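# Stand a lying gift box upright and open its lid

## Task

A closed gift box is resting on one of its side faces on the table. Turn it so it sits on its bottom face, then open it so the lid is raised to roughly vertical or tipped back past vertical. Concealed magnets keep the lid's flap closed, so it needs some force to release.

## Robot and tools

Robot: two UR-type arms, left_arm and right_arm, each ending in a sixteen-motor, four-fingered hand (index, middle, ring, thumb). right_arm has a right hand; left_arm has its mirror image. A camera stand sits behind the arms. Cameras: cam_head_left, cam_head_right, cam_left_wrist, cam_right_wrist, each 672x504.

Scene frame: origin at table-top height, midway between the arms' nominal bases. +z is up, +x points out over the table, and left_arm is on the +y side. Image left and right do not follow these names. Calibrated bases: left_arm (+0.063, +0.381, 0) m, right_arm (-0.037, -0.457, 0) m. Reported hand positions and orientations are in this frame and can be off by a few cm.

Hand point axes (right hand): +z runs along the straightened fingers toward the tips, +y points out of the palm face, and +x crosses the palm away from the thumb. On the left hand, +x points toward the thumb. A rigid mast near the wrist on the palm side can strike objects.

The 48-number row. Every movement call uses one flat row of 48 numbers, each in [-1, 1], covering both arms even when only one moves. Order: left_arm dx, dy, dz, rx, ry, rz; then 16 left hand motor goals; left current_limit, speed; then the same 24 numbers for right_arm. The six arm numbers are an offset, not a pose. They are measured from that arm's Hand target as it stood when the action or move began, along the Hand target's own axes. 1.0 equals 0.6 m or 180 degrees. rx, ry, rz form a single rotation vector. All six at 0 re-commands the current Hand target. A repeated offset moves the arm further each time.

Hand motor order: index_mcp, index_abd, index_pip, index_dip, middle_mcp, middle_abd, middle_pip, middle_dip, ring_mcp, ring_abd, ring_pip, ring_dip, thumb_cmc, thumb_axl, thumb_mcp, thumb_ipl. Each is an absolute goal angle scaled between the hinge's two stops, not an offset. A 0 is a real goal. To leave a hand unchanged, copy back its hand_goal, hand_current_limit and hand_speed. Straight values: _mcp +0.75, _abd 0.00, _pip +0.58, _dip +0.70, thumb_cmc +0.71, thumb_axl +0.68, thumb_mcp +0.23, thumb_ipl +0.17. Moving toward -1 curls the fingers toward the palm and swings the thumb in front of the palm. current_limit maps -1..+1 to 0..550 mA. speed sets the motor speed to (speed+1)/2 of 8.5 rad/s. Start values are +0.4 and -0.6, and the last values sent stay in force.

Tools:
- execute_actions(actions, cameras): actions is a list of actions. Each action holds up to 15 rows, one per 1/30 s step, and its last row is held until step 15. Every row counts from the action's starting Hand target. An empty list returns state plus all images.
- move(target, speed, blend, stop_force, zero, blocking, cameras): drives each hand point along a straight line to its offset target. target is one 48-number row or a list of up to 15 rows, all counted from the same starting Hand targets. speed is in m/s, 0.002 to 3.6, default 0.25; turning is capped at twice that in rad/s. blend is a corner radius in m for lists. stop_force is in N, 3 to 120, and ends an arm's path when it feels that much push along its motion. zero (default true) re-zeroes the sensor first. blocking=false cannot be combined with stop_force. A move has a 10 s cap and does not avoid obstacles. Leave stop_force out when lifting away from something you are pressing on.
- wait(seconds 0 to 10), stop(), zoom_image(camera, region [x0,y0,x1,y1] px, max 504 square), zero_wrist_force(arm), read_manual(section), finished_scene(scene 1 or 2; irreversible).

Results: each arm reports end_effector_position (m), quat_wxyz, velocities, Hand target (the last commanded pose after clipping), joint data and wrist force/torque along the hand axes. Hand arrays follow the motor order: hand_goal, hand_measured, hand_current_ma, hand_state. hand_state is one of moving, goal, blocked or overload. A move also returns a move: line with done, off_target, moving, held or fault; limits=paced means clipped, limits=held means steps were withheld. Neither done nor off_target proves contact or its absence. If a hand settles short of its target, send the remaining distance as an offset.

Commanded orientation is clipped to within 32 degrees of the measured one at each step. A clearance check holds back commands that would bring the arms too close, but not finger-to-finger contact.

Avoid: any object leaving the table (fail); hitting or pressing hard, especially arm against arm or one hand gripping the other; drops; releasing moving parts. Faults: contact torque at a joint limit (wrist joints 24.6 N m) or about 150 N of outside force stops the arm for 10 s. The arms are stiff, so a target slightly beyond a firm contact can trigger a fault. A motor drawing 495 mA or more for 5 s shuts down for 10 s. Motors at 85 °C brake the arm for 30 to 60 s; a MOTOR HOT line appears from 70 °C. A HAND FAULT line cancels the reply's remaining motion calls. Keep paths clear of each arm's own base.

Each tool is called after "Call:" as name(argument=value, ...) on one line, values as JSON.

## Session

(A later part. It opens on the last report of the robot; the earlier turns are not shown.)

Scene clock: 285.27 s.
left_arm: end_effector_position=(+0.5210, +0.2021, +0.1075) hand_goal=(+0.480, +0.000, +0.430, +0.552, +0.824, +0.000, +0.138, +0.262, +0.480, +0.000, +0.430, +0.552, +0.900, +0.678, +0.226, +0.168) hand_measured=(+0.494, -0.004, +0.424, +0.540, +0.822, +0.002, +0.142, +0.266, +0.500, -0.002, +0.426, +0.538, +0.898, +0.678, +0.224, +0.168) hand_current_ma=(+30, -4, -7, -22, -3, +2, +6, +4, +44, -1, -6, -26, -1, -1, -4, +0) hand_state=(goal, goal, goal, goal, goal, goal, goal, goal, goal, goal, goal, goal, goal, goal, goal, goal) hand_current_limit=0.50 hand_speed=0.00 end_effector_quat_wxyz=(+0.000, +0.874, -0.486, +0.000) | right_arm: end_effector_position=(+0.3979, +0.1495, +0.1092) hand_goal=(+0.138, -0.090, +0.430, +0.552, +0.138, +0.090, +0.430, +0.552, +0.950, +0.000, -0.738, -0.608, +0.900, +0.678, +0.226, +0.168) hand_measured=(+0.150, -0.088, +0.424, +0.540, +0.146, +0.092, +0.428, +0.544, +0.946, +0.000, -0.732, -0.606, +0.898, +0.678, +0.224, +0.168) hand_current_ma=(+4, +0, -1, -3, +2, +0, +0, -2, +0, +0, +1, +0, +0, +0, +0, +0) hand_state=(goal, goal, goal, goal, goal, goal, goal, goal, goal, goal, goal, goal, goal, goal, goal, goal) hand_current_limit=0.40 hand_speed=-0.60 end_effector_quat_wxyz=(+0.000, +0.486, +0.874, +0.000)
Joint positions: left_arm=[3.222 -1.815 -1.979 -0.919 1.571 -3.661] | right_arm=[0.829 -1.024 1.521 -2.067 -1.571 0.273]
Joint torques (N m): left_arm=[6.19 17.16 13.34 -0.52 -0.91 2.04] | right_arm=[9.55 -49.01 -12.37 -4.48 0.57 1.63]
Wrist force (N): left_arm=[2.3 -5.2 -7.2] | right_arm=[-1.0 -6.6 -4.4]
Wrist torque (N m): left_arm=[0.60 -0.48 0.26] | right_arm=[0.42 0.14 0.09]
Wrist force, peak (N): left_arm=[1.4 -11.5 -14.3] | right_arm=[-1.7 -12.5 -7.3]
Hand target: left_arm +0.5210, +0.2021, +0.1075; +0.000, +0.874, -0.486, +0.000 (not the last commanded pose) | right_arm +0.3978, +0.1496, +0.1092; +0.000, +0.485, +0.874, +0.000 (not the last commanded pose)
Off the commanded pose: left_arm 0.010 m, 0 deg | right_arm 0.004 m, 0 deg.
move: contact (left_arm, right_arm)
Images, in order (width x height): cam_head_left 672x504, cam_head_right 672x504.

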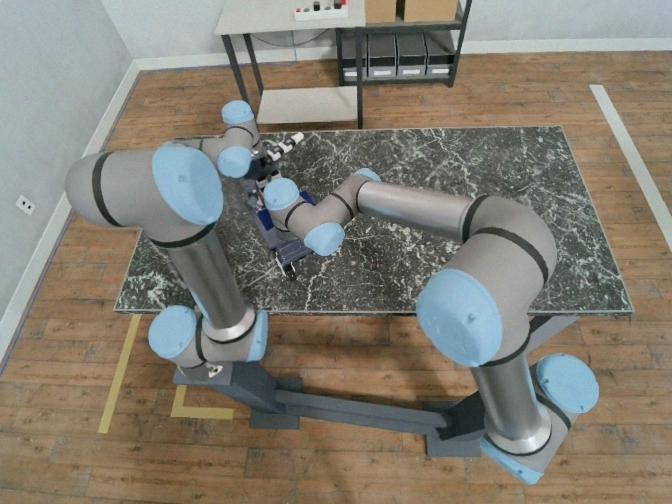

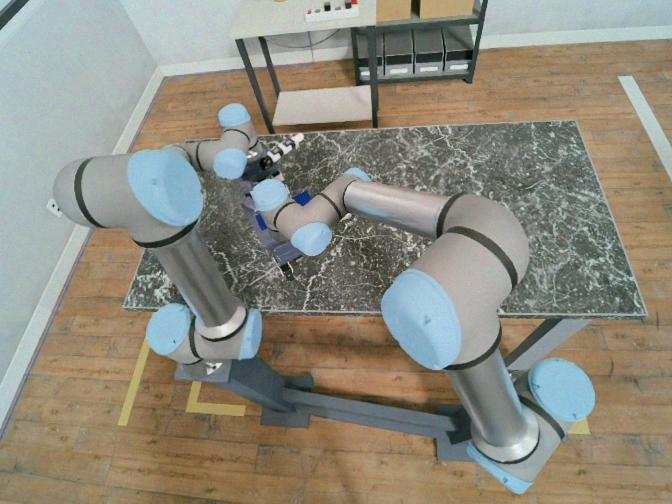

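Call:
move(target=[0,0.005,0,0,0,0,0.48,0,0.43,0.551,0.823,0,0.138,0.261,0.48,0,0.43,0.551,0.9,0.678,0.226,0.168,0.5,0,0,0,0,0,0,0,0.137,-0.09,0.43,0.551,0.137,0.09,0.43,0.551,0.95,0,-0.738,-0.608,0.9,0.678,0.226,0.168,0.5,-0.6], speed=0.02)

Call:
move(target=[0,0,0,0,0,0,0.38,0,0.43,0.551,0.5,0,0.43,0.551,0.38,0,0.43,0.551,0.9,0.678,0.226,0.168,0.65,-0.6,0,0,0,0,0,0,0.137,-0.09,0.43,0.551,0.137,0.09,0.43,0.551,0.95,0,-0.738,-0.608,0.9,0.678,0.226,0.168,0.5,-0.6])

Call:
move(target=[0,0,0,0,0,0,0.38,0,0.43,0.551,0.56,0,0.1,0.1,0.38,0,0.43,0.551,0.9,0.678,0.226,0.168,0.7,-0.9,0,0,0,0,0,0,0.137,-0.09,0.43,0.551,0.137,0.09,0.43,0.551,0.95,0,-0.738,-0.608,0.9,0.678,0.226,0.168,0.5,-0.6])

Call:
move(target=[0,0,0,0,0,0,0.38,0,0.43,0.551,0.7,0,-0.1,-0.05,0.38,0,0.43,0.551,0.9,0.678,0.226,0.168,0.75,-0.9,0,0,0,0,0,0,0.137,-0.09,0.43,0.551,0.137,0.09,0.43,0.551,0.95,0,-0.738,-0.608,0.9,0.678,0.226,0.168,0.5,-0.6], cameras=["cam_head_left","cam_head_right","cam_left_wrist"])

Call:
zoom_image(camera="cam_head_left", region=[240, 160, 330, 240])

Scene clock: 305.00 s.
left_arm: end_effector_position=(+0.5184, +0.2005, +0.1075) hand_goal=(+0.480, +0.000, +0.430, +0.552, +0.824, +0.000, +0.138, +0.262, +0.480, +0.000, +0.430, +0.552, +0.900, +0.678, +0.226, +0.168) hand_measured=(+0.516, -0.004, +0.418, +0.520, +0.822, +0.002, +0.142, +0.266, +0.520, -0.002, +0.418, +0.518, +0.898, +0.678, +0.224, +0.168) hand_current_ma=(+95, -5, -22, -73, -3, +2, +6, +4, +112, -2, -20, -81, -1, -1, -4, +0) hand_state=(blocked, goal, goal, blocked, goal, goal, goal, goal, blocked, goal, goal, blocked, goal, goal, goal, goal) hand_current_limit=0.50 hand_speed=0.00 end_effector_quat_wxyz=(+0.000, +0.874, -0.486, +0.000) | right_arm: end_effector_position=(+0.3978, +0.1496, +0.1092) hand_goal=(+0.138, -0.090, +0.430, +0.552, +0.138, +0.090, +0.430, +0.552, +0.950, +0.000, -0.738, -0.608, +0.900, +0.678, +0.226, +0.168) hand_measured=(+0.150, -0.088, +0.424, +0.540, +0.146, +0.092, +0.428, +0.544, +0.946, +0.000, -0.732, -0.606, +0.898, +0.678, +0.224, +0.168) hand_current_ma=(+4, +0, -1, -3, +2, +0, +0, -2, +0, +0, +1, +0, +0, +0, +0, +0) hand_state=(goal, goal, goal, goal, goal, goal, goal, goal, goal, goal, goal, goal, goal, goal, goal, goal) hand_current_limit=0.50 hand_speed=-0.60 end_effector_quat_wxyz=(+0.000, +0.485, +0.874, +0.000)
Joint positions: left_arm=[3.219 -1.81 -1.985 -0.917 1.571 -3.664] | right_arm=[0.829 -1.025 1.521 -2.067 -1.571 0.273]
Joint torques (N m): left_arm=[-12.72 11.5 -2.01 -3.35 -1.16 -1.41] | right_arm=[9.76 -49.03 -12.55 -2.89 0.55 1.62]
Wrist force (N): left_arm=[1.7 -22.5 -26.4] | right_arm=[-1.5 -6.7 -4.4]
Wrist torque (N m): left_arm=[1.93 -1.03 0.76] | right_arm=[0.37 0.17 0.07]
Wrist force, peak (N): left_arm=[1.2 -23.0 -26.9] | right_arm=[-1.4 -6.8 -4.6]
Hand target: left_arm +0.5184, +0.2005, +0.1075; +0.000, +0.874, -0.486, +0.000 | right_arm +0.3978, +0.1496, +0.1092; +0.000, +0.485, +0.874, +0.000
Off the commanded pose: left_arm 0.000 m, 0 deg | right_arm 0.000 m, 0 deg.
move: done

Scene clock: 305.50 s.
left_arm: end_effector_position=(+0.5185, +0.2005, +0.1075) hand_goal=(+0.380, +0.000, +0.430, +0.552, +0.500, +0.000, +0.430, +0.552, +0.380, +0.000, +0.430, +0.552, +0.900, +0.678, +0.226, +0.168) hand_measured=(+0.504, -0.006, +0.432, +0.520, +0.572, +0.002, +0.408, +0.524, +0.512, -0.002, +0.428, +0.518, +0.898, +0.678, +0.224, +0.168) hand_current_ma=(+454, -6, +1, -73, +235, +1, -46, -64, +454, -2, -1, -81, -1, -1, -4, +0) hand_state=(blocked, goal, goal, blocked, blocked, goal, blocked, blocked, blocked, goal, goal, blocked, goal, goal, goal, goal) hand_current_limit=0.65 hand_speed=-0.60 end_effector_quat_wxyz=(+0.000, +0.874, -0.486, +0.000) | right_arm: end_effector_position=(+0.3978, +0.1496, +0.1092) hand_goal=(+0.138, -0.090, +0.430, +0.552, +0.138, +0.090, +0.430, +0.552, +0.950, +0.000, -0.738, -0.608, +0.900, +0.678, +0.226, +0.168) hand_measured=(+0.150, -0.088, +0.424, +0.540, +0.146, +0.092, +0.428, +0.544, +0.946, +0.000, -0.732, -0.606, +0.898, +0.678, +0.224, +0.168) hand_current_ma=(+4, +0, -1, -3, +2, +0, +0, -2, +0, +0, +1, +0, +0, +0, +0, +0) hand_state=(goal, goal, goal, goal, goal, goal, goal, goal, goal, goal, goal, goal, goal, goal, goal, goal) hand_current_limit=0.50 hand_speed=-0.60 end_effector_quat_wxyz=(+0.000, +0.485, +0.874, +0.000)
Joint positions: left_arm=[3.219 -1.81 -1.985 -0.917 1.571 -3.664] | right_arm=[0.829 -1.025 1.521 -2.067 -1.571 0.273]
Joint torques (N m): left_arm=[-10.11 1.52 -6.75 -7.01 -3.13 1.13] | right_arm=[9.41 -49.29 -12.41 -2.84 0.54 1.65]
Wrist force (N): left_arm=[1.1 -32.6 -42.5] | right_arm=[-1.5 -6.3 -4.3]
Wrist torque (N m): left_arm=[3.32 -1.35 0.93] | right_arm=[0.42 0.17 0.09]
Wrist force, peak (N): left_arm=[1.1 -32.6 -42.5] | right_arm=[-1.4 -6.8 -4.5]
Hand target: left_arm +0.5184, +0.2005, +0.1075; +0.000, +0.874, -0.486, +0.000 | right_arm +0.3978, +0.1496, +0.1092; +0.000, +0.485, +0.874, +0.000
Off the commanded pose: left_arm 0.000 m, 0 deg | right_arm 0.000 m, 0 deg.
move: done

Scene clock: 307.07 s.
left_arm: end_effector_position=(+0.5184, +0.2005, +0.1075) hand_goal=(+0.380, +0.000, +0.430, +0.552, +0.560, +0.000, +0.100, +0.100, +0.380, +0.000, +0.430, +0.552, +0.900, +0.678, +0.226, +0.168) hand_measured=(+0.504, -0.006, +0.432, +0.520, +0.650, +0.002, +0.270, +0.192, +0.510, -0.002, +0.428, +0.518, +0.898, +0.678, +0.224, +0.168) hand_current_ma=(+467, -6, +1, -73, +319, +1, +467, +303, +468, -2, -1, -81, -1, -1, -4, +0) hand_state=(blocked, goal, goal, blocked, blocked, goal, blocked, blocked, blocked, goal, goal, blocked, goal, goal, goal, goal) hand_current_limit=0.70 hand_speed=-0.90 end_effector_quat_wxyz=(+0.000, +0.874, -0.486, +0.000) | right_arm: end_effector_position=(+0.3978, +0.1496, +0.1092) hand_goal=(+0.138, -0.090, +0.430, +0.552, +0.138, +0.090, +0.430, +0.552, +0.950, +0.000, -0.738, -0.608, +0.900, +0.678, +0.226, +0.168) hand_measured=(+0.150, -0.088, +0.424, +0.540, +0.148, +0.092, +0.428, +0.544, +0.946, +0.000, -0.732, -0.606, +0.898, +0.678, +0.224, +0.168) hand_current_ma=(+4, +0, -1, -3, +2, +0, +0, -2, +0, +0, +1, +0, +0, +0, +0, +0) hand_state=(goal, goal, goal, goal, goal, goal, goal, goal, goal, goal, goal, goal, goal, goal, goal, goal) hand_current_limit=0.50 hand_speed=-0.60 end_effector_quat_wxyz=(+0.000, +0.485, +0.874, +0.000)
Joint positions: left_arm=[3.219 -1.81 -1.985 -0.917 1.571 -3.664] | right_arm=[0.829 -1.025 1.521 -2.067 -1.571 0.273]
Joint torques (N m): left_arm=[-1.95 19.62 -1.42 -6.76 -4.5 1.51] | right_arm=[5.2 -43.91 -16.77 -3.28 0.5 1.79]
Wrist force (N): left_arm=[1.9 -29.3 -23.4] | right_arm=[-1.8 -10.2 -6.1]
Wrist torque (N m): left_arm=[2.39 -0.82 0.83] | right_arm=[0.53 0.15 0.09]
Wrist force, peak (N): left_arm=[1.4 -32.7 -42.7] | right_arm=[-1.8 -10.2 -6.7]
Hand target: left_arm +0.5184, +0.2005, +0.1075; +0.000, +0.874, -0.486, +0.000 | right_arm +0.3978, +0.1496, +0.1092; +0.000, +0.485, +0.874, +0.000
Off the commanded pose: left_arm 0.000 m, 0 deg | right_arm 0.000 m, 0 deg.
move: done

Scene clock: 308.13 s.
left_arm: end_effector_position=(+0.5184, +0.2005, +0.1075) hand_goal=(+0.380, +0.000, +0.430, +0.552, +0.700, +0.000, -0.100, -0.050, +0.380, +0.000, +0.430, +0.552, +0.900, +0.678, +0.226, +0.168) hand_measured=(+0.504, -0.006, +0.432, +0.520, +0.768, +0.002, +0.044, -0.006, +0.510, -0.002, +0.428, +0.518, +0.898, +0.678, +0.224, +0.168) hand_current_ma=(+481, -6, +1, -73, +222, +1, +481, +113, +481, -2, -1, -81, -1, -1, -4, +0) hand_state=(blocked, goal, goal, blocked, blocked, goal, blocked, blocked, blocked, goal, goal, blocked, goal, goal, goal, goal) hand_current_limit=0.75 hand_speed=-0.90 end_effector_quat_wxyz=(+0.000, +0.874, -0.486, +0.000) | right_arm: end_effector_position=(+0.3978, +0.1496, +0.1092) hand_goal=(+0.138, -0.090, +0.430, +0.552, +0.138, +0.090, +0.430, +0.552, +0.950, +0.000, -0.738, -0.608, +0.900, +0.678, +0.226, +0.168) hand_measured=(+0.150, -0.088, +0.424, +0.540, +0.148, +0.092, +0.428, +0.544, +0.946, +0.000, -0.732, -0.606, +0.898, +0.678, +0.224, +0.168) hand_current_ma=(+4, +0, -1, -3, +2, +0, +0, -2, +0, +0, +1, +0, +0, +0, +0, +0) hand_state=(goal, goal, goal, goal, goal, goal, goal, goal, goal, goal, goal, goal, goal, goal, goal, goal) hand_current_limit=0.50 hand_speed=-0.60 end_effector_quat_wxyz=(+0.000, +0.485, +0.874, +0.000)
Joint positions: left_arm=[3.219 -1.81 -1.985 -0.917 1.571 -3.664] | right_arm=[0.829 -1.025 1.521 -2.067 -1.571 0.273]
Joint torques (N m): left_arm=[-1.68 20.56 -0.14 -6.87 -3.41 1.4] | right_arm=[1.3 -38.73 -22.77 -3.75 0.51 1.65]
Wrist force (N): left_arm=[2.2 -29.6 -25.1] | right_arm=[-1.8 -10.2 -6.3]
Wrist torque (N m): left_arm=[2.35 -0.85 0.85] | right_arm=[0.55 0.14 0.09]
Wrist force, peak (N): left_arm=[1.9 -29.0 -26.2] | right_arm=[-1.8 -10.2 -6.6]
Hand target: left_arm +0.5184, +0.2005, +0.1075; +0.000, +0.874, -0.486, +0.000 | right_arm +0.3978, +0.1496, +0.1092; +0.000, +0.485, +0.874, +0.000
Off the commanded pose: left_arm 0.000 m, 0 deg | right_arm 0.000 m, 0 deg.
move: done
Images, in order (width x height): cam_head_left 672x504, cam_head_right 672x504, cam_left_wrist 672x504.

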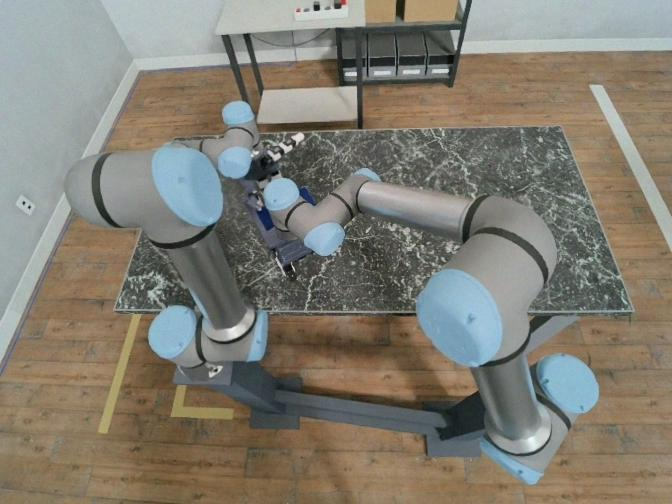

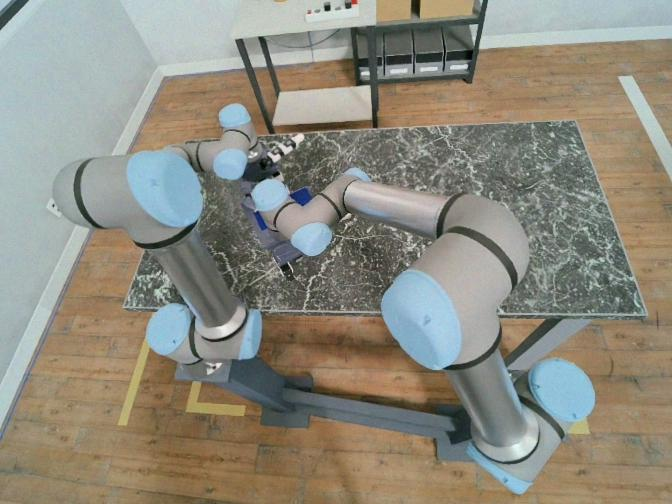

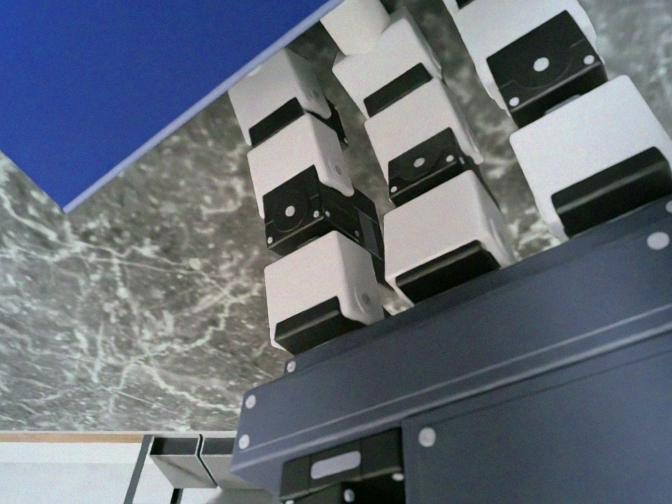

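Scaled by 5.600.

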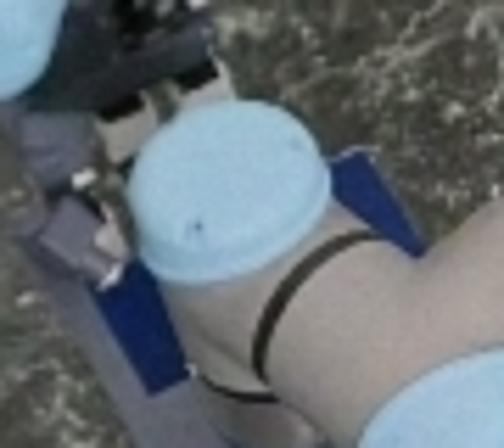

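Call:
move(target=[0,0,0,0,0,0,0.38,0,0.43,0.551,0.8,0,-0.4,-0.2,0.38,0,0.43,0.551,0.9,0.678,0.226,0.168,0.75,-0.9,0,0,0,0,0,0,0.137,-0.09,0.43,0.551,0.137,0.09,0.43,0.551,0.95,0,-0.738,-0.608,0.9,0.678,0.226,0.168,0.5,-0.6], cameras=["cam_head_left","cam_left_wrist"])

Call:
zoom_image(camera="cam_head_left", region=[240, 160, 330, 240])

Scene clock: 322.87 s.
left_arm: end_effector_position=(+0.5184, +0.2005, +0.1075) hand_goal=(+0.380, +0.000, +0.430, +0.552, +0.800, +0.000, -0.400, -0.200, +0.380, +0.000, +0.430, +0.552, +0.900, +0.678, +0.226, +0.168) hand_measured=(+0.504, -0.006, +0.432, +0.520, +0.848, +0.002, -0.298, -0.168, +0.510, -0.002, +0.428, +0.518, +0.898, +0.678, +0.224, +0.168) hand_current_ma=(+481, -6, +1, -73, +137, +1, +344, +77, +481, -2, -1, -81, -1, -1, -4, +0) hand_state=(blocked, goal, goal, blocked, blocked, goal, blocked, blocked, blocked, goal, goal, blocked, goal, goal, goal, goal) hand_current_limit=0.75 hand_speed=-0.90 end_effector_quat_wxyz=(+0.000, +0.874, -0.486, +0.000) | right_arm: end_effector_position=(+0.3978, +0.1496, +0.1092) hand_goal=(+0.138, -0.090, +0.430, +0.552, +0.138, +0.090, +0.430, +0.552, +0.950, +0.000, -0.738, -0.608, +0.900, +0.678, +0.226, +0.168) hand_measured=(+0.150, -0.088, +0.424, +0.540, +0.148, +0.092, +0.428, +0.544, +0.946, +0.000, -0.732, -0.606, +0.898, +0.678, +0.224, +0.168) hand_current_ma=(+4, +0, -1, -3, +2, +0, +0, -2, +0, +0, +1, +0, +0, +0, +0, +0) hand_state=(goal, goal, goal, goal, goal, goal, goal, goal, goal, goal, goal, goal, goal, goal, goal, goal) hand_current_limit=0.50 hand_speed=-0.60 end_effector_quat_wxyz=(+0.000, +0.485, +0.874, +0.000)
Joint positions: left_arm=[3.219 -1.81 -1.985 -0.917 1.571 -3.664] | right_arm=[0.829 -1.025 1.521 -2.067 -1.571 0.273]
Joint torques (N m): left_arm=[-1.52 19.67 0.35 -6.72 -2.41 1.43] | right_arm=[-11.22 -33.54 -30.24 -4.73 0.46 1.69]
Wrist force (N): left_arm=[2.0 -29.2 -25.9] | right_arm=[-1.8 -9.9 -6.3]
Wrist torque (N m): left_arm=[2.27 -0.88 0.84] | right_arm=[0.56 0.15 0.09]
Wrist force, peak (N): left_arm=[2.3 -28.8 -26.6] | right_arm=[-1.9 -10.5 -6.3]
Hand target: left_arm +0.5184, +0.2005, +0.1075; +0.000, +0.874, -0.486, +0.000 | right_arm +0.3978, +0.1496, +0.1092; +0.000, +0.485, +0.874, +0.000
Off the commanded pose: left_arm 0.000 m, 0 deg | right_arm 0.000 m, 0 deg.
move: done
Images, in order (width x height): cam_head_left 672x504, cam_left_wrist 672x504.

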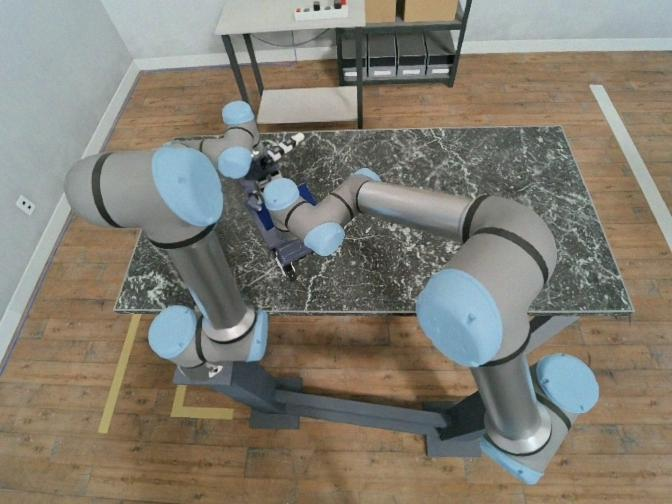

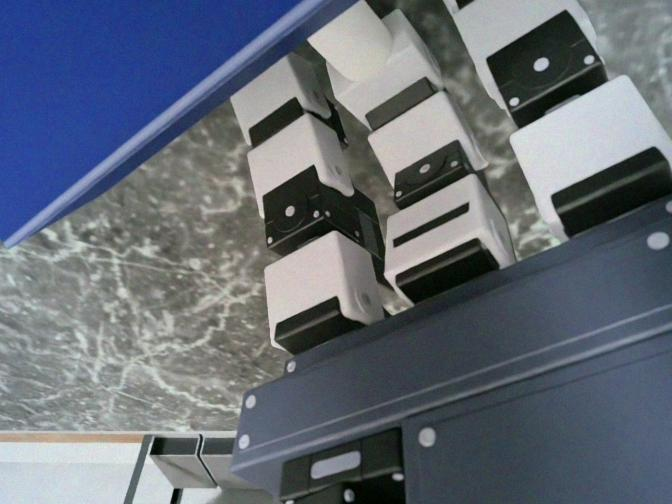

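Scaled by 5.600.

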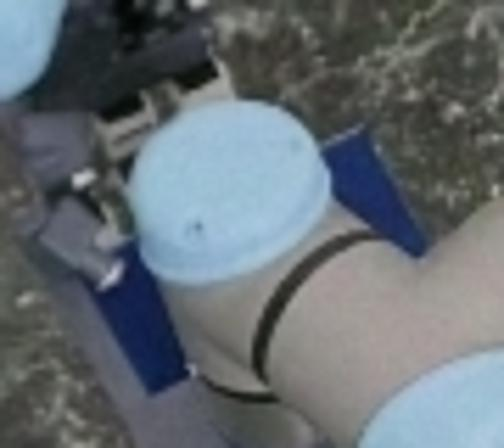

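Call:
move(target=[0,0,0,0,0,0,0.7,0,0.43,0.551,0.84,0,-0.5,-0.2,0.7,0,0.43,0.551,0.9,0.678,0.226,0.168,0.75,-0.85,0,0,0,0,0,0,0.137,-0.09,0.43,0.551,0.137,0.09,0.43,0.551,0.95,0,-0.738,-0.608,0.9,0.678,0.226,0.168,0.5,-0.6])

Call:
move(target=[0,0,-0.05,0,0,0,0.88,0,0.43,0.551,0.84,0,-0.5,-0.2,0.88,0,0.43,0.551,0.9,0.678,0.226,0.168,0.75,-0.7,0,-0.22,0,0,0,0,0.137,-0.09,0.43,0.551,0.137,0.09,0.43,0.551,0.95,0,-0.738,-0.608,0.9,0.678,0.226,0.168,0.5,-0.6], speed=0.1, cameras=["cam_head_left","cam_left_wrist"])

Call:
zoom_image(camera="cam_head_left", region=[230, 140, 340, 250])

Scene clock: 355.20 s.
left_arm: end_effector_position=(+0.5184, +0.2005, +0.1075) hand_goal=(+0.700, +0.000, +0.430, +0.552, +0.840, +0.000, -0.500, -0.200, +0.700, +0.000, +0.430, +0.552, +0.900, +0.678, +0.226, +0.168) hand_measured=(+0.570, -0.002, +0.388, +0.530, +0.848, +0.002, -0.486, -0.196, +0.564, -0.002, +0.394, +0.530, +0.898, +0.678, +0.224, +0.168) hand_current_ma=(-480, -3, -106, -46, +13, +1, +24, +5, -481, -2, -87, -44, -1, -1, -4, +0) hand_state=(blocked, goal, blocked, blocked, goal, goal, goal, goal, blocked, goal, blocked, blocked, goal, goal, goal, goal) hand_current_limit=0.75 hand_speed=-0.85 end_effector_quat_wxyz=(+0.000, +0.874, -0.486, +0.000) | right_arm: end_effector_position=(+0.3979, +0.1495, +0.1092) hand_goal=(+0.138, -0.090, +0.430, +0.552, +0.138, +0.090, +0.430, +0.552, +0.950, +0.000, -0.738, -0.608, +0.900, +0.678, +0.226, +0.168) hand_measured=(+0.150, -0.088, +0.424, +0.542, +0.146, +0.092, +0.430, +0.550, +0.946, +0.000, -0.732, -0.606, +0.898, +0.678, +0.224, +0.168) hand_current_ma=(+3, +0, -1, -2, +2, +0, +0, +0, +0, +0, +1, +0, +0, +0, +0, +0) hand_state=(goal, goal, goal, goal, goal, goal, goal, goal, goal, goal, goal, goal, goal, goal, goal, goal) hand_current_limit=0.50 hand_speed=-0.60 end_effector_quat_wxyz=(+0.000, +0.486, +0.874, +0.000)
Joint positions: left_arm=[3.219 -1.81 -1.985 -0.917 1.571 -3.664] | right_arm=[0.829 -1.024 1.521 -2.067 -1.571 0.273]
Joint torques (N m): left_arm=[-1.45 30.93 23.63 4.82 0.94 1.27] | right_arm=[-8.07 -36.21 -30.24 -1.71 0.35 1.65]
Wrist force (N): left_arm=[1.1 5.7 -3.7] | right_arm=[-1.3 -0.6 -1.0]
Wrist torque (N m): left_arm=[-0.01 -0.31 -0.02] | right_arm=[0.21 0.20 0.06]
Wrist force, peak (N): left_arm=[2.0 -29.5 -25.8] | right_arm=[-1.9 -10.5 -6.5]
Hand target: left_arm +0.5184, +0.2005, +0.1075; +0.000, +0.874, -0.486, +0.000 | right_arm +0.3978, +0.1496, +0.1092; +0.000, +0.485, +0.874, +0.000
Off the commanded pose: left_arm 0.000 m, 0 deg | right_arm 0.000 m, 0 deg.
move: done

Scene clock: 356.93 s.
left_arm: end_effector_position=(+0.5184, +0.2005, +0.1376) hand_goal=(+0.880, +0.000, +0.430, +0.552, +0.840, +0.000, -0.500, -0.200, +0.880, +0.000, +0.430, +0.552, +0.900, +0.678, +0.226, +0.168) hand_measured=(+0.872, -0.002, +0.426, +0.550, +0.848, +0.002, -0.488, -0.196, +0.872, -0.002, +0.428, +0.550, +0.898, +0.678, +0.224, +0.168) hand_current_ma=(-12, -3, -4, -3, +12, +1, +21, +5, -12, -2, -3, -3, -1, -1, -4, +0) hand_state=(goal, goal, goal, goal, goal, goal, goal, goal, goal, goal, goal, goal, goal, goal, goal, goal) hand_current_limit=0.75 hand_speed=-0.70 end_effector_quat_wxyz=(+0.000, +0.874, -0.486, +0.000) | right_arm: end_effector_position=(+0.2857, +0.0798, +0.1093) hand_goal=(+0.138, -0.090, +0.430, +0.552, +0.138, +0.090, +0.430, +0.552, +0.950, +0.000, -0.738, -0.608, +0.900, +0.678, +0.226, +0.168) hand_measured=(+0.148, -0.088, +0.430, +0.550, +0.146, +0.092, +0.430, +0.550, +0.946, +0.000, -0.732, -0.606, +0.898, +0.678, +0.224, +0.168) hand_current_ma=(+3, +0, +0, +0, +2, +0, +0, +0, +0, +0, +1, +0, +0, +0, +0, +0) hand_state=(goal, goal, goal, goal, goal, goal, goal, goal, goal, goal, goal, goal, goal, goal, goal, goal) hand_current_limit=0.50 hand_speed=-0.60 end_effector_quat_wxyz=(+0.000, +0.485, +0.874, +0.000)
Joint positions: left_arm=[3.219 -1.766 -1.948 -0.998 1.571 -3.664] | right_arm=[0.895 -1.261 1.882 -2.192 -1.571 0.339]
Joint torques (N m): left_arm=[-3.03 20.62 12.65 4.02 1.73 1.11] | right_arm=[-10.17 -29.13 -24.63 -1.25 -0.16 -2.26]
Wrist force (N): left_arm=[1.2 1.5 0.6] | right_arm=[-1.4 0.9 -0.1]
Wrist torque (N m): left_arm=[0.17 -0.16 0.08] | right_arm=[0.26 0.17 -0.07]
Wrist force, peak (N): left_arm=[1.5 5.6 -4.3] | right_arm=[-1.6 1.9 0.0]
Hand target: left_arm +0.5184, +0.2005, +0.1375; +0.000, +0.874, -0.486, +0.000 | right_arm +0.2858, +0.0798, +0.1092; +0.000, +0.485, +0.874, +0.000
Off the commanded pose: left_arm 0.000 m, 0 deg | right_arm 0.000 m, 0 deg.
move: done
Images, in order (width x height): cam_head_left 672x504, cam_left_wrist 672x504.

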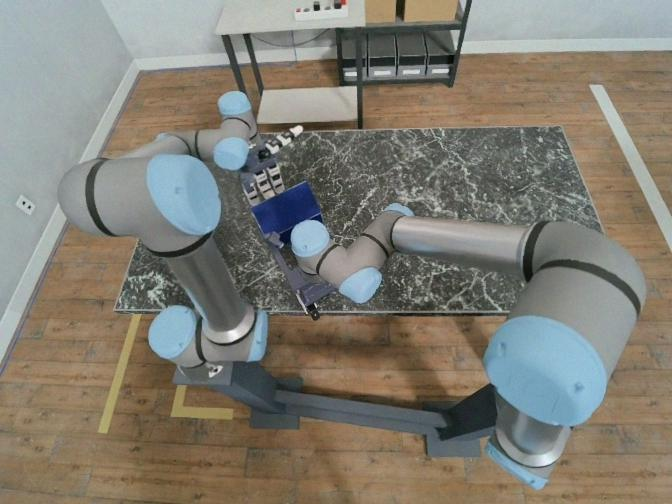

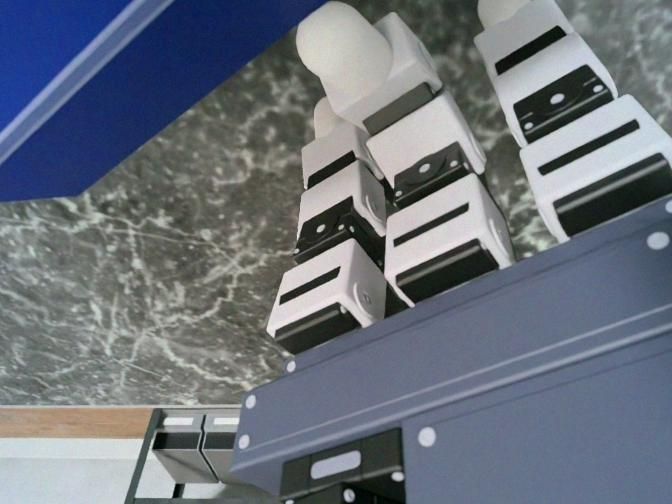

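Scaled by 4.582.

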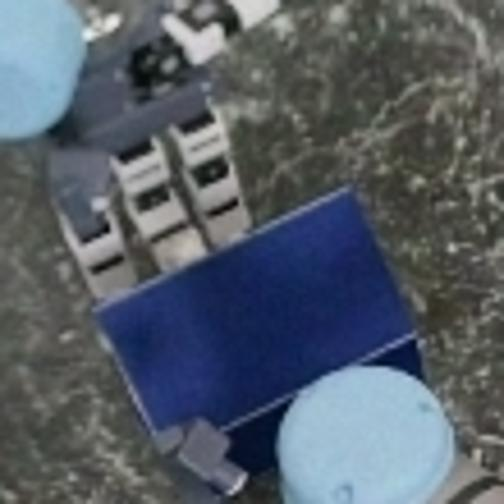

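Call:
move(target=[[0,0.0433,-0.0655,0,0,0,0.88,0,0.43,0.551,0.84,0,-0.5,-0.2,0.88,0,0.43,0.551,0.9,0.678,0.226,0.168,0.75,-0.7,0,-0.04,0,0,0,0,0.137,-0.09,0.43,0.551,0.137,0.09,0.43,0.551,0.95,0,-0.738,-0.608,0.9,0.678,0.226,0.168,0.5,-0.6],[0,0.1,-0.105,0,0,0,0.88,0,0.43,0.551,0.84,0,-0.5,-0.2,0.88,0,0.43,0.551,0.9,0.678,0.226,0.168,0.75,-0.7,0,-0.09,0,0,0,0,0.137,-0.09,0.43,0.551,0.137,0.09,0.43,0.551,0.95,0,-0.738,-0.608,0.9,0.678,0.226,0.168,0.5,-0.6],[0,0.163,-0.1225,0,0,0,0.88,0,0.43,0.551,0.84,0,-0.5,-0.2,0.88,0,0.43,0.551,0.9,0.678,0.226,0.168,0.75,-0.7,0,-0.13,0,0,0,0,0.137,-0.09,0.43,0.551,0.137,0.09,0.43,0.551,0.95,0,-0.738,-0.608,0.9,0.678,0.226,0.168,0.5,-0.6]], speed=0.06, blend=[0.015,0.015,0], cameras=["cam_head_left","cam_head_right"])

Call:
zoom_image(camera="cam_head_left", region=[230, 130, 350, 250])

Call:
zoom_image(camera="cam_head_right", region=[230, 130, 350, 250])

Scene clock: 379.60 s.
left_arm: end_effector_position=(+0.4351, +0.1489, +0.2109) hand_goal=(+0.880, +0.000, +0.430, +0.552, +0.840, +0.000, -0.500, -0.200, +0.880, +0.000, +0.430, +0.552, +0.900, +0.678, +0.226, +0.168) hand_measured=(+0.872, -0.002, +0.426, +0.550, +0.842, +0.002, -0.494, -0.200, +0.874, -0.002, +0.428, +0.550, +0.898, +0.678, +0.224, +0.168) hand_current_ma=(-11, -3, -4, -3, +2, +1, +7, +1, -11, -2, -3, -3, -1, -1, -4, +0) hand_state=(goal, goal, goal, goal, goal, goal, goal, goal, goal, goal, goal, goal, goal, goal, goal, goal) hand_current_limit=0.75 hand_speed=-0.70 end_effector_quat_wxyz=(+0.000, +0.874, -0.486, +0.000) | right_arm: end_effector_position=(+0.2194, +0.0385, +0.1092) hand_goal=(+0.138, -0.090, +0.430, +0.552, +0.138, +0.090, +0.430, +0.552, +0.950, +0.000, -0.738, -0.608, +0.900, +0.678, +0.226, +0.168) hand_measured=(+0.148, -0.088, +0.430, +0.550, +0.146, +0.092, +0.430, +0.550, +0.946, +0.000, -0.732, -0.606, +0.898, +0.678, +0.224, +0.168) hand_current_ma=(+3, +0, +0, +0, +2, +0, +0, +0, +0, +0, +1, +0, +0, +0, +0, +0) hand_state=(goal, goal, goal, goal, goal, goal, goal, goal, goal, goal, goal, goal, goal, goal, goal, goal) hand_current_limit=0.50 hand_speed=-0.60 end_effector_quat_wxyz=(+0.000, +0.486, +0.874, +0.000)
Joint positions: left_arm=[3.107 -1.527 -1.998 -1.188 1.571 -3.776] | right_arm=[0.949 -1.395 2.061 -2.236 -1.571 0.393]
Joint torques (N m): left_arm=[8.15 12.91 26.86 4.09 -0.21 2.11] | right_arm=[-9.06 -17.1 -29.14 -1.95 1.25 -1.76]
Wrist force (N): left_arm=[1.3 1.6 -0.1] | right_arm=[-1.3 0.9 -0.2]
Wrist torque (N m): left_arm=[0.23 -0.18 0.01] | right_arm=[0.27 0.14 -0.12]
Wrist force, peak (N): left_arm=[1.4 2.4 -0.3] | right_arm=[-1.5 1.4 -0.3]
Hand target: left_arm +0.4352, +0.1490, +0.2110; +0.000, +0.874, -0.486, +0.000 | right_arm +0.2196, +0.0385, +0.1092; +0.000, +0.485, +0.874, +0.000
Off the commanded pose: left_arm 0.000 m, 0 deg | right_arm 0.000 m, 0 deg.
move: done
Images, in order (width x height): cam_head_left 672x504, cam_head_right 672x504.

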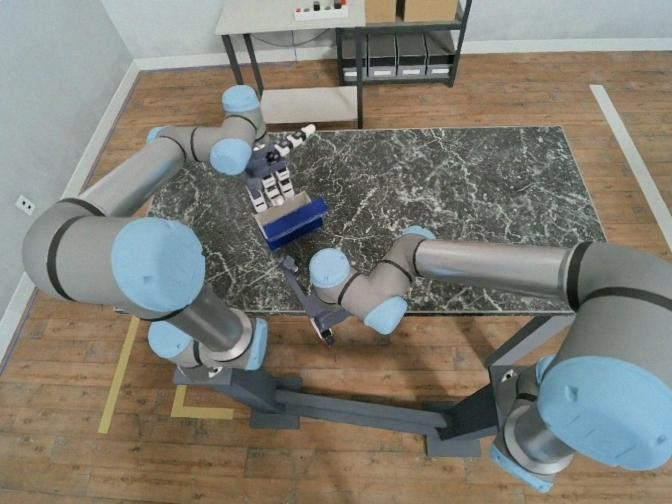

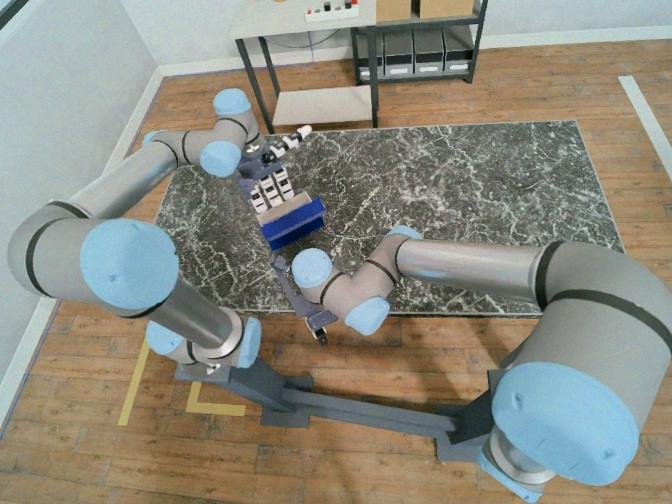

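Scaled by 4.200.

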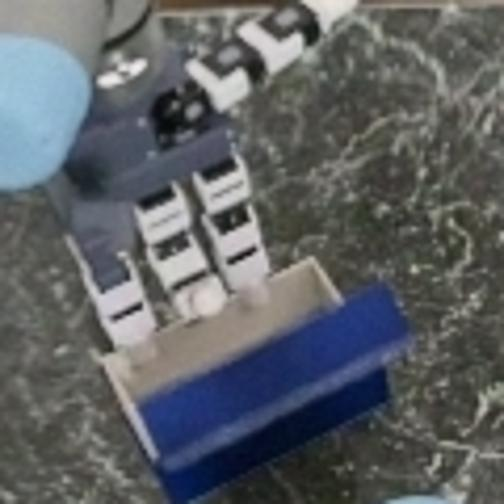

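Scaled by 4.200.

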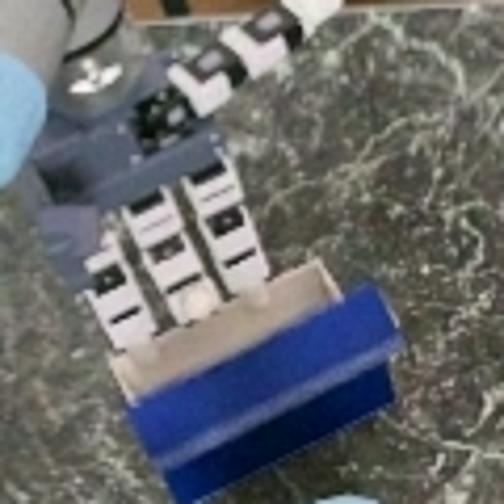

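Call:
move(target=[0,-0.22,-0.02,0,0,0,0.88,0,0.43,0.551,0.84,0,-0.5,-0.2,0.88,0,0.43,0.551,0.9,0.678,0.226,0.168,0.75,-0.7,0,-0.05,0,0,0,0,0.137,-0.09,0.43,0.551,0.137,0.09,0.43,0.551,0.95,0,-0.738,-0.608,0.9,0.678,0.226,0.168,0.5,-0.6], speed=0.15, cameras=["cam_head_left","cam_head_right"])

Call:
zoom_image(camera="cam_head_left", region=[230, 130, 350, 250])

Call:
zoom_image(camera="cam_head_right", region=[230, 130, 350, 250])

Scene clock: 401.87 s.
left_arm: end_effector_position=(+0.5474, +0.2185, +0.2230) hand_goal=(+0.880, +0.000, +0.430, +0.552, +0.840, +0.000, -0.500, -0.200, +0.880, +0.000, +0.430, +0.552, +0.900, +0.678, +0.226, +0.168) hand_measured=(+0.874, -0.002, +0.426, +0.550, +0.842, +0.002, -0.494, -0.200, +0.876, -0.002, +0.428, +0.550, +0.898, +0.678, +0.224, +0.168) hand_current_ma=(-7, -3, -3, -3, +2, +1, +7, +1, -7, -2, -3, -3, -1, -1, -4, +0) hand_state=(goal, goal, goal, goal, goal, goal, goal, goal, goal, goal, goal, goal, goal, goal, goal, goal) hand_current_limit=0.75 hand_speed=-0.70 end_effector_quat_wxyz=(+0.000, +0.874, -0.486, +0.000) | right_arm: end_effector_position=(+0.1940, +0.0227, +0.1093) hand_goal=(+0.138, -0.090, +0.430, +0.552, +0.138, +0.090, +0.430, +0.552, +0.950, +0.000, -0.738, -0.608, +0.900, +0.678, +0.226, +0.168) hand_measured=(+0.148, -0.088, +0.430, +0.550, +0.146, +0.092, +0.430, +0.550, +0.946, +0.000, -0.732, -0.606, +0.898, +0.678, +0.224, +0.168) hand_current_ma=(+3, +0, +0, +0, +2, +0, +0, +0, +0, +0, +1, +0, +0, +0, +0, +0) hand_state=(goal, goal, goal, goal, goal, goal, goal, goal, goal, goal, goal, goal, goal, goal, goal, goal) hand_current_limit=0.50 hand_speed=-0.60 end_effector_quat_wxyz=(+0.000, +0.485, +0.874, +0.000)
Joint positions: left_arm=[3.251 -1.731 -1.748 -1.234 1.571 -3.632] | right_arm=[0.974 -1.447 2.123 -2.247 -1.571 0.418]
Joint torques (N m): left_arm=[-5.43 27.05 22.52 4.06 -1.33 -1.41] | right_arm=[-10.24 -15.41 -28.74 -1.91 0.87 -2.33]
Wrist force (N): left_arm=[1.6 1.2 -0.1] | right_arm=[-1.8 1.3 -0.4]
Wrist torque (N m): left_arm=[0.16 -0.22 0.10] | right_arm=[0.36 0.17 -0.12]
Wrist force, peak (N): left_arm=[1.4 3.3 0.0] | right_arm=[-1.7 1.4 -0.6]
Hand target: left_arm +0.5474, +0.2185, +0.2230; +0.000, +0.874, -0.486, +0.000 | right_arm +0.1941, +0.0227, +0.1092; +0.000, +0.485, +0.874, +0.000
Off the commanded pose: left_arm 0.000 m, 0 deg | right_arm 0.000 m, 0 deg.
move: done
Images, in order (width x height): cam_head_left 672x504, cam_head_right 672x504.

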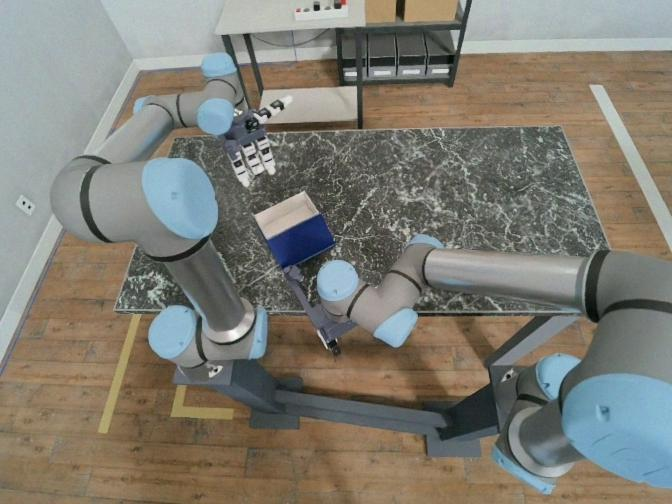

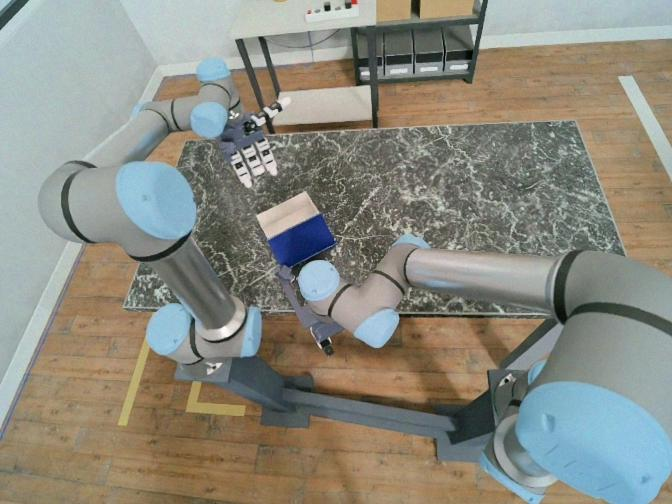

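Scaled by 4.200.

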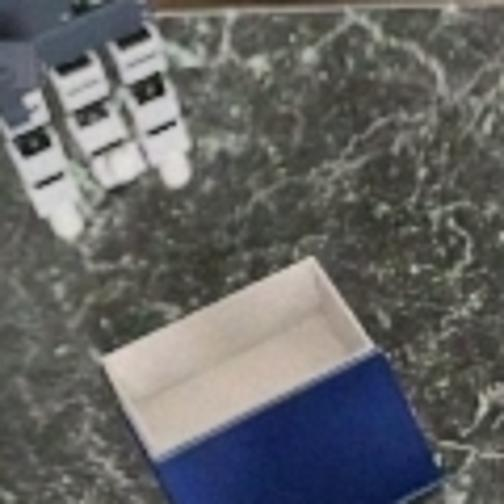

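Scaled by 4.200.

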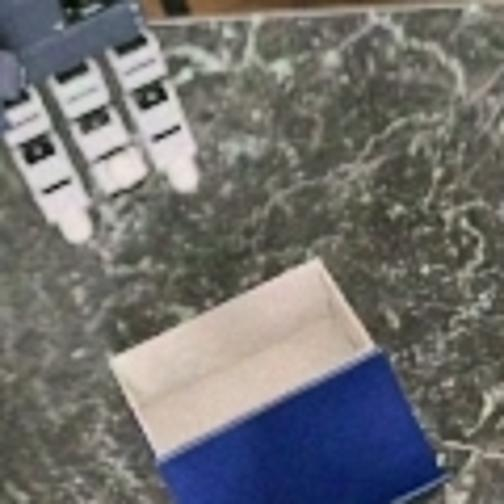

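Call:
zoom_image(camera="cam_head_left", region=[240, 180, 350, 280])

Call:
zoom_image(camera="cam_head_right", region=[240, 180, 350, 280])

Scaled by 4.582.

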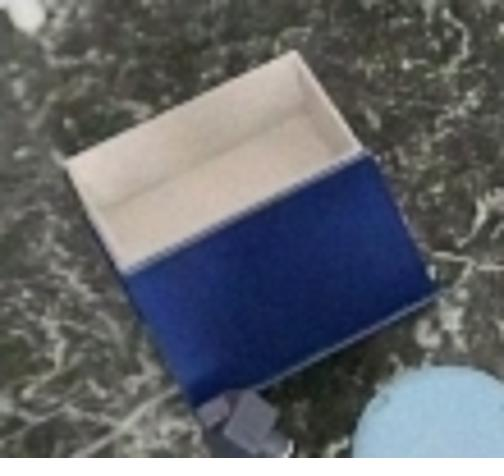

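Scaled by 4.582.

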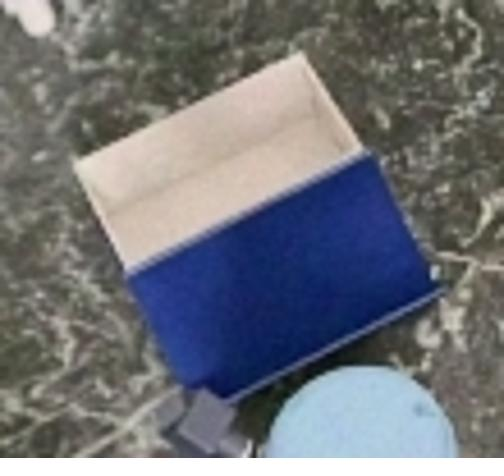

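Call:
finished_scene(scene=2)

The scene is finished: the task was done.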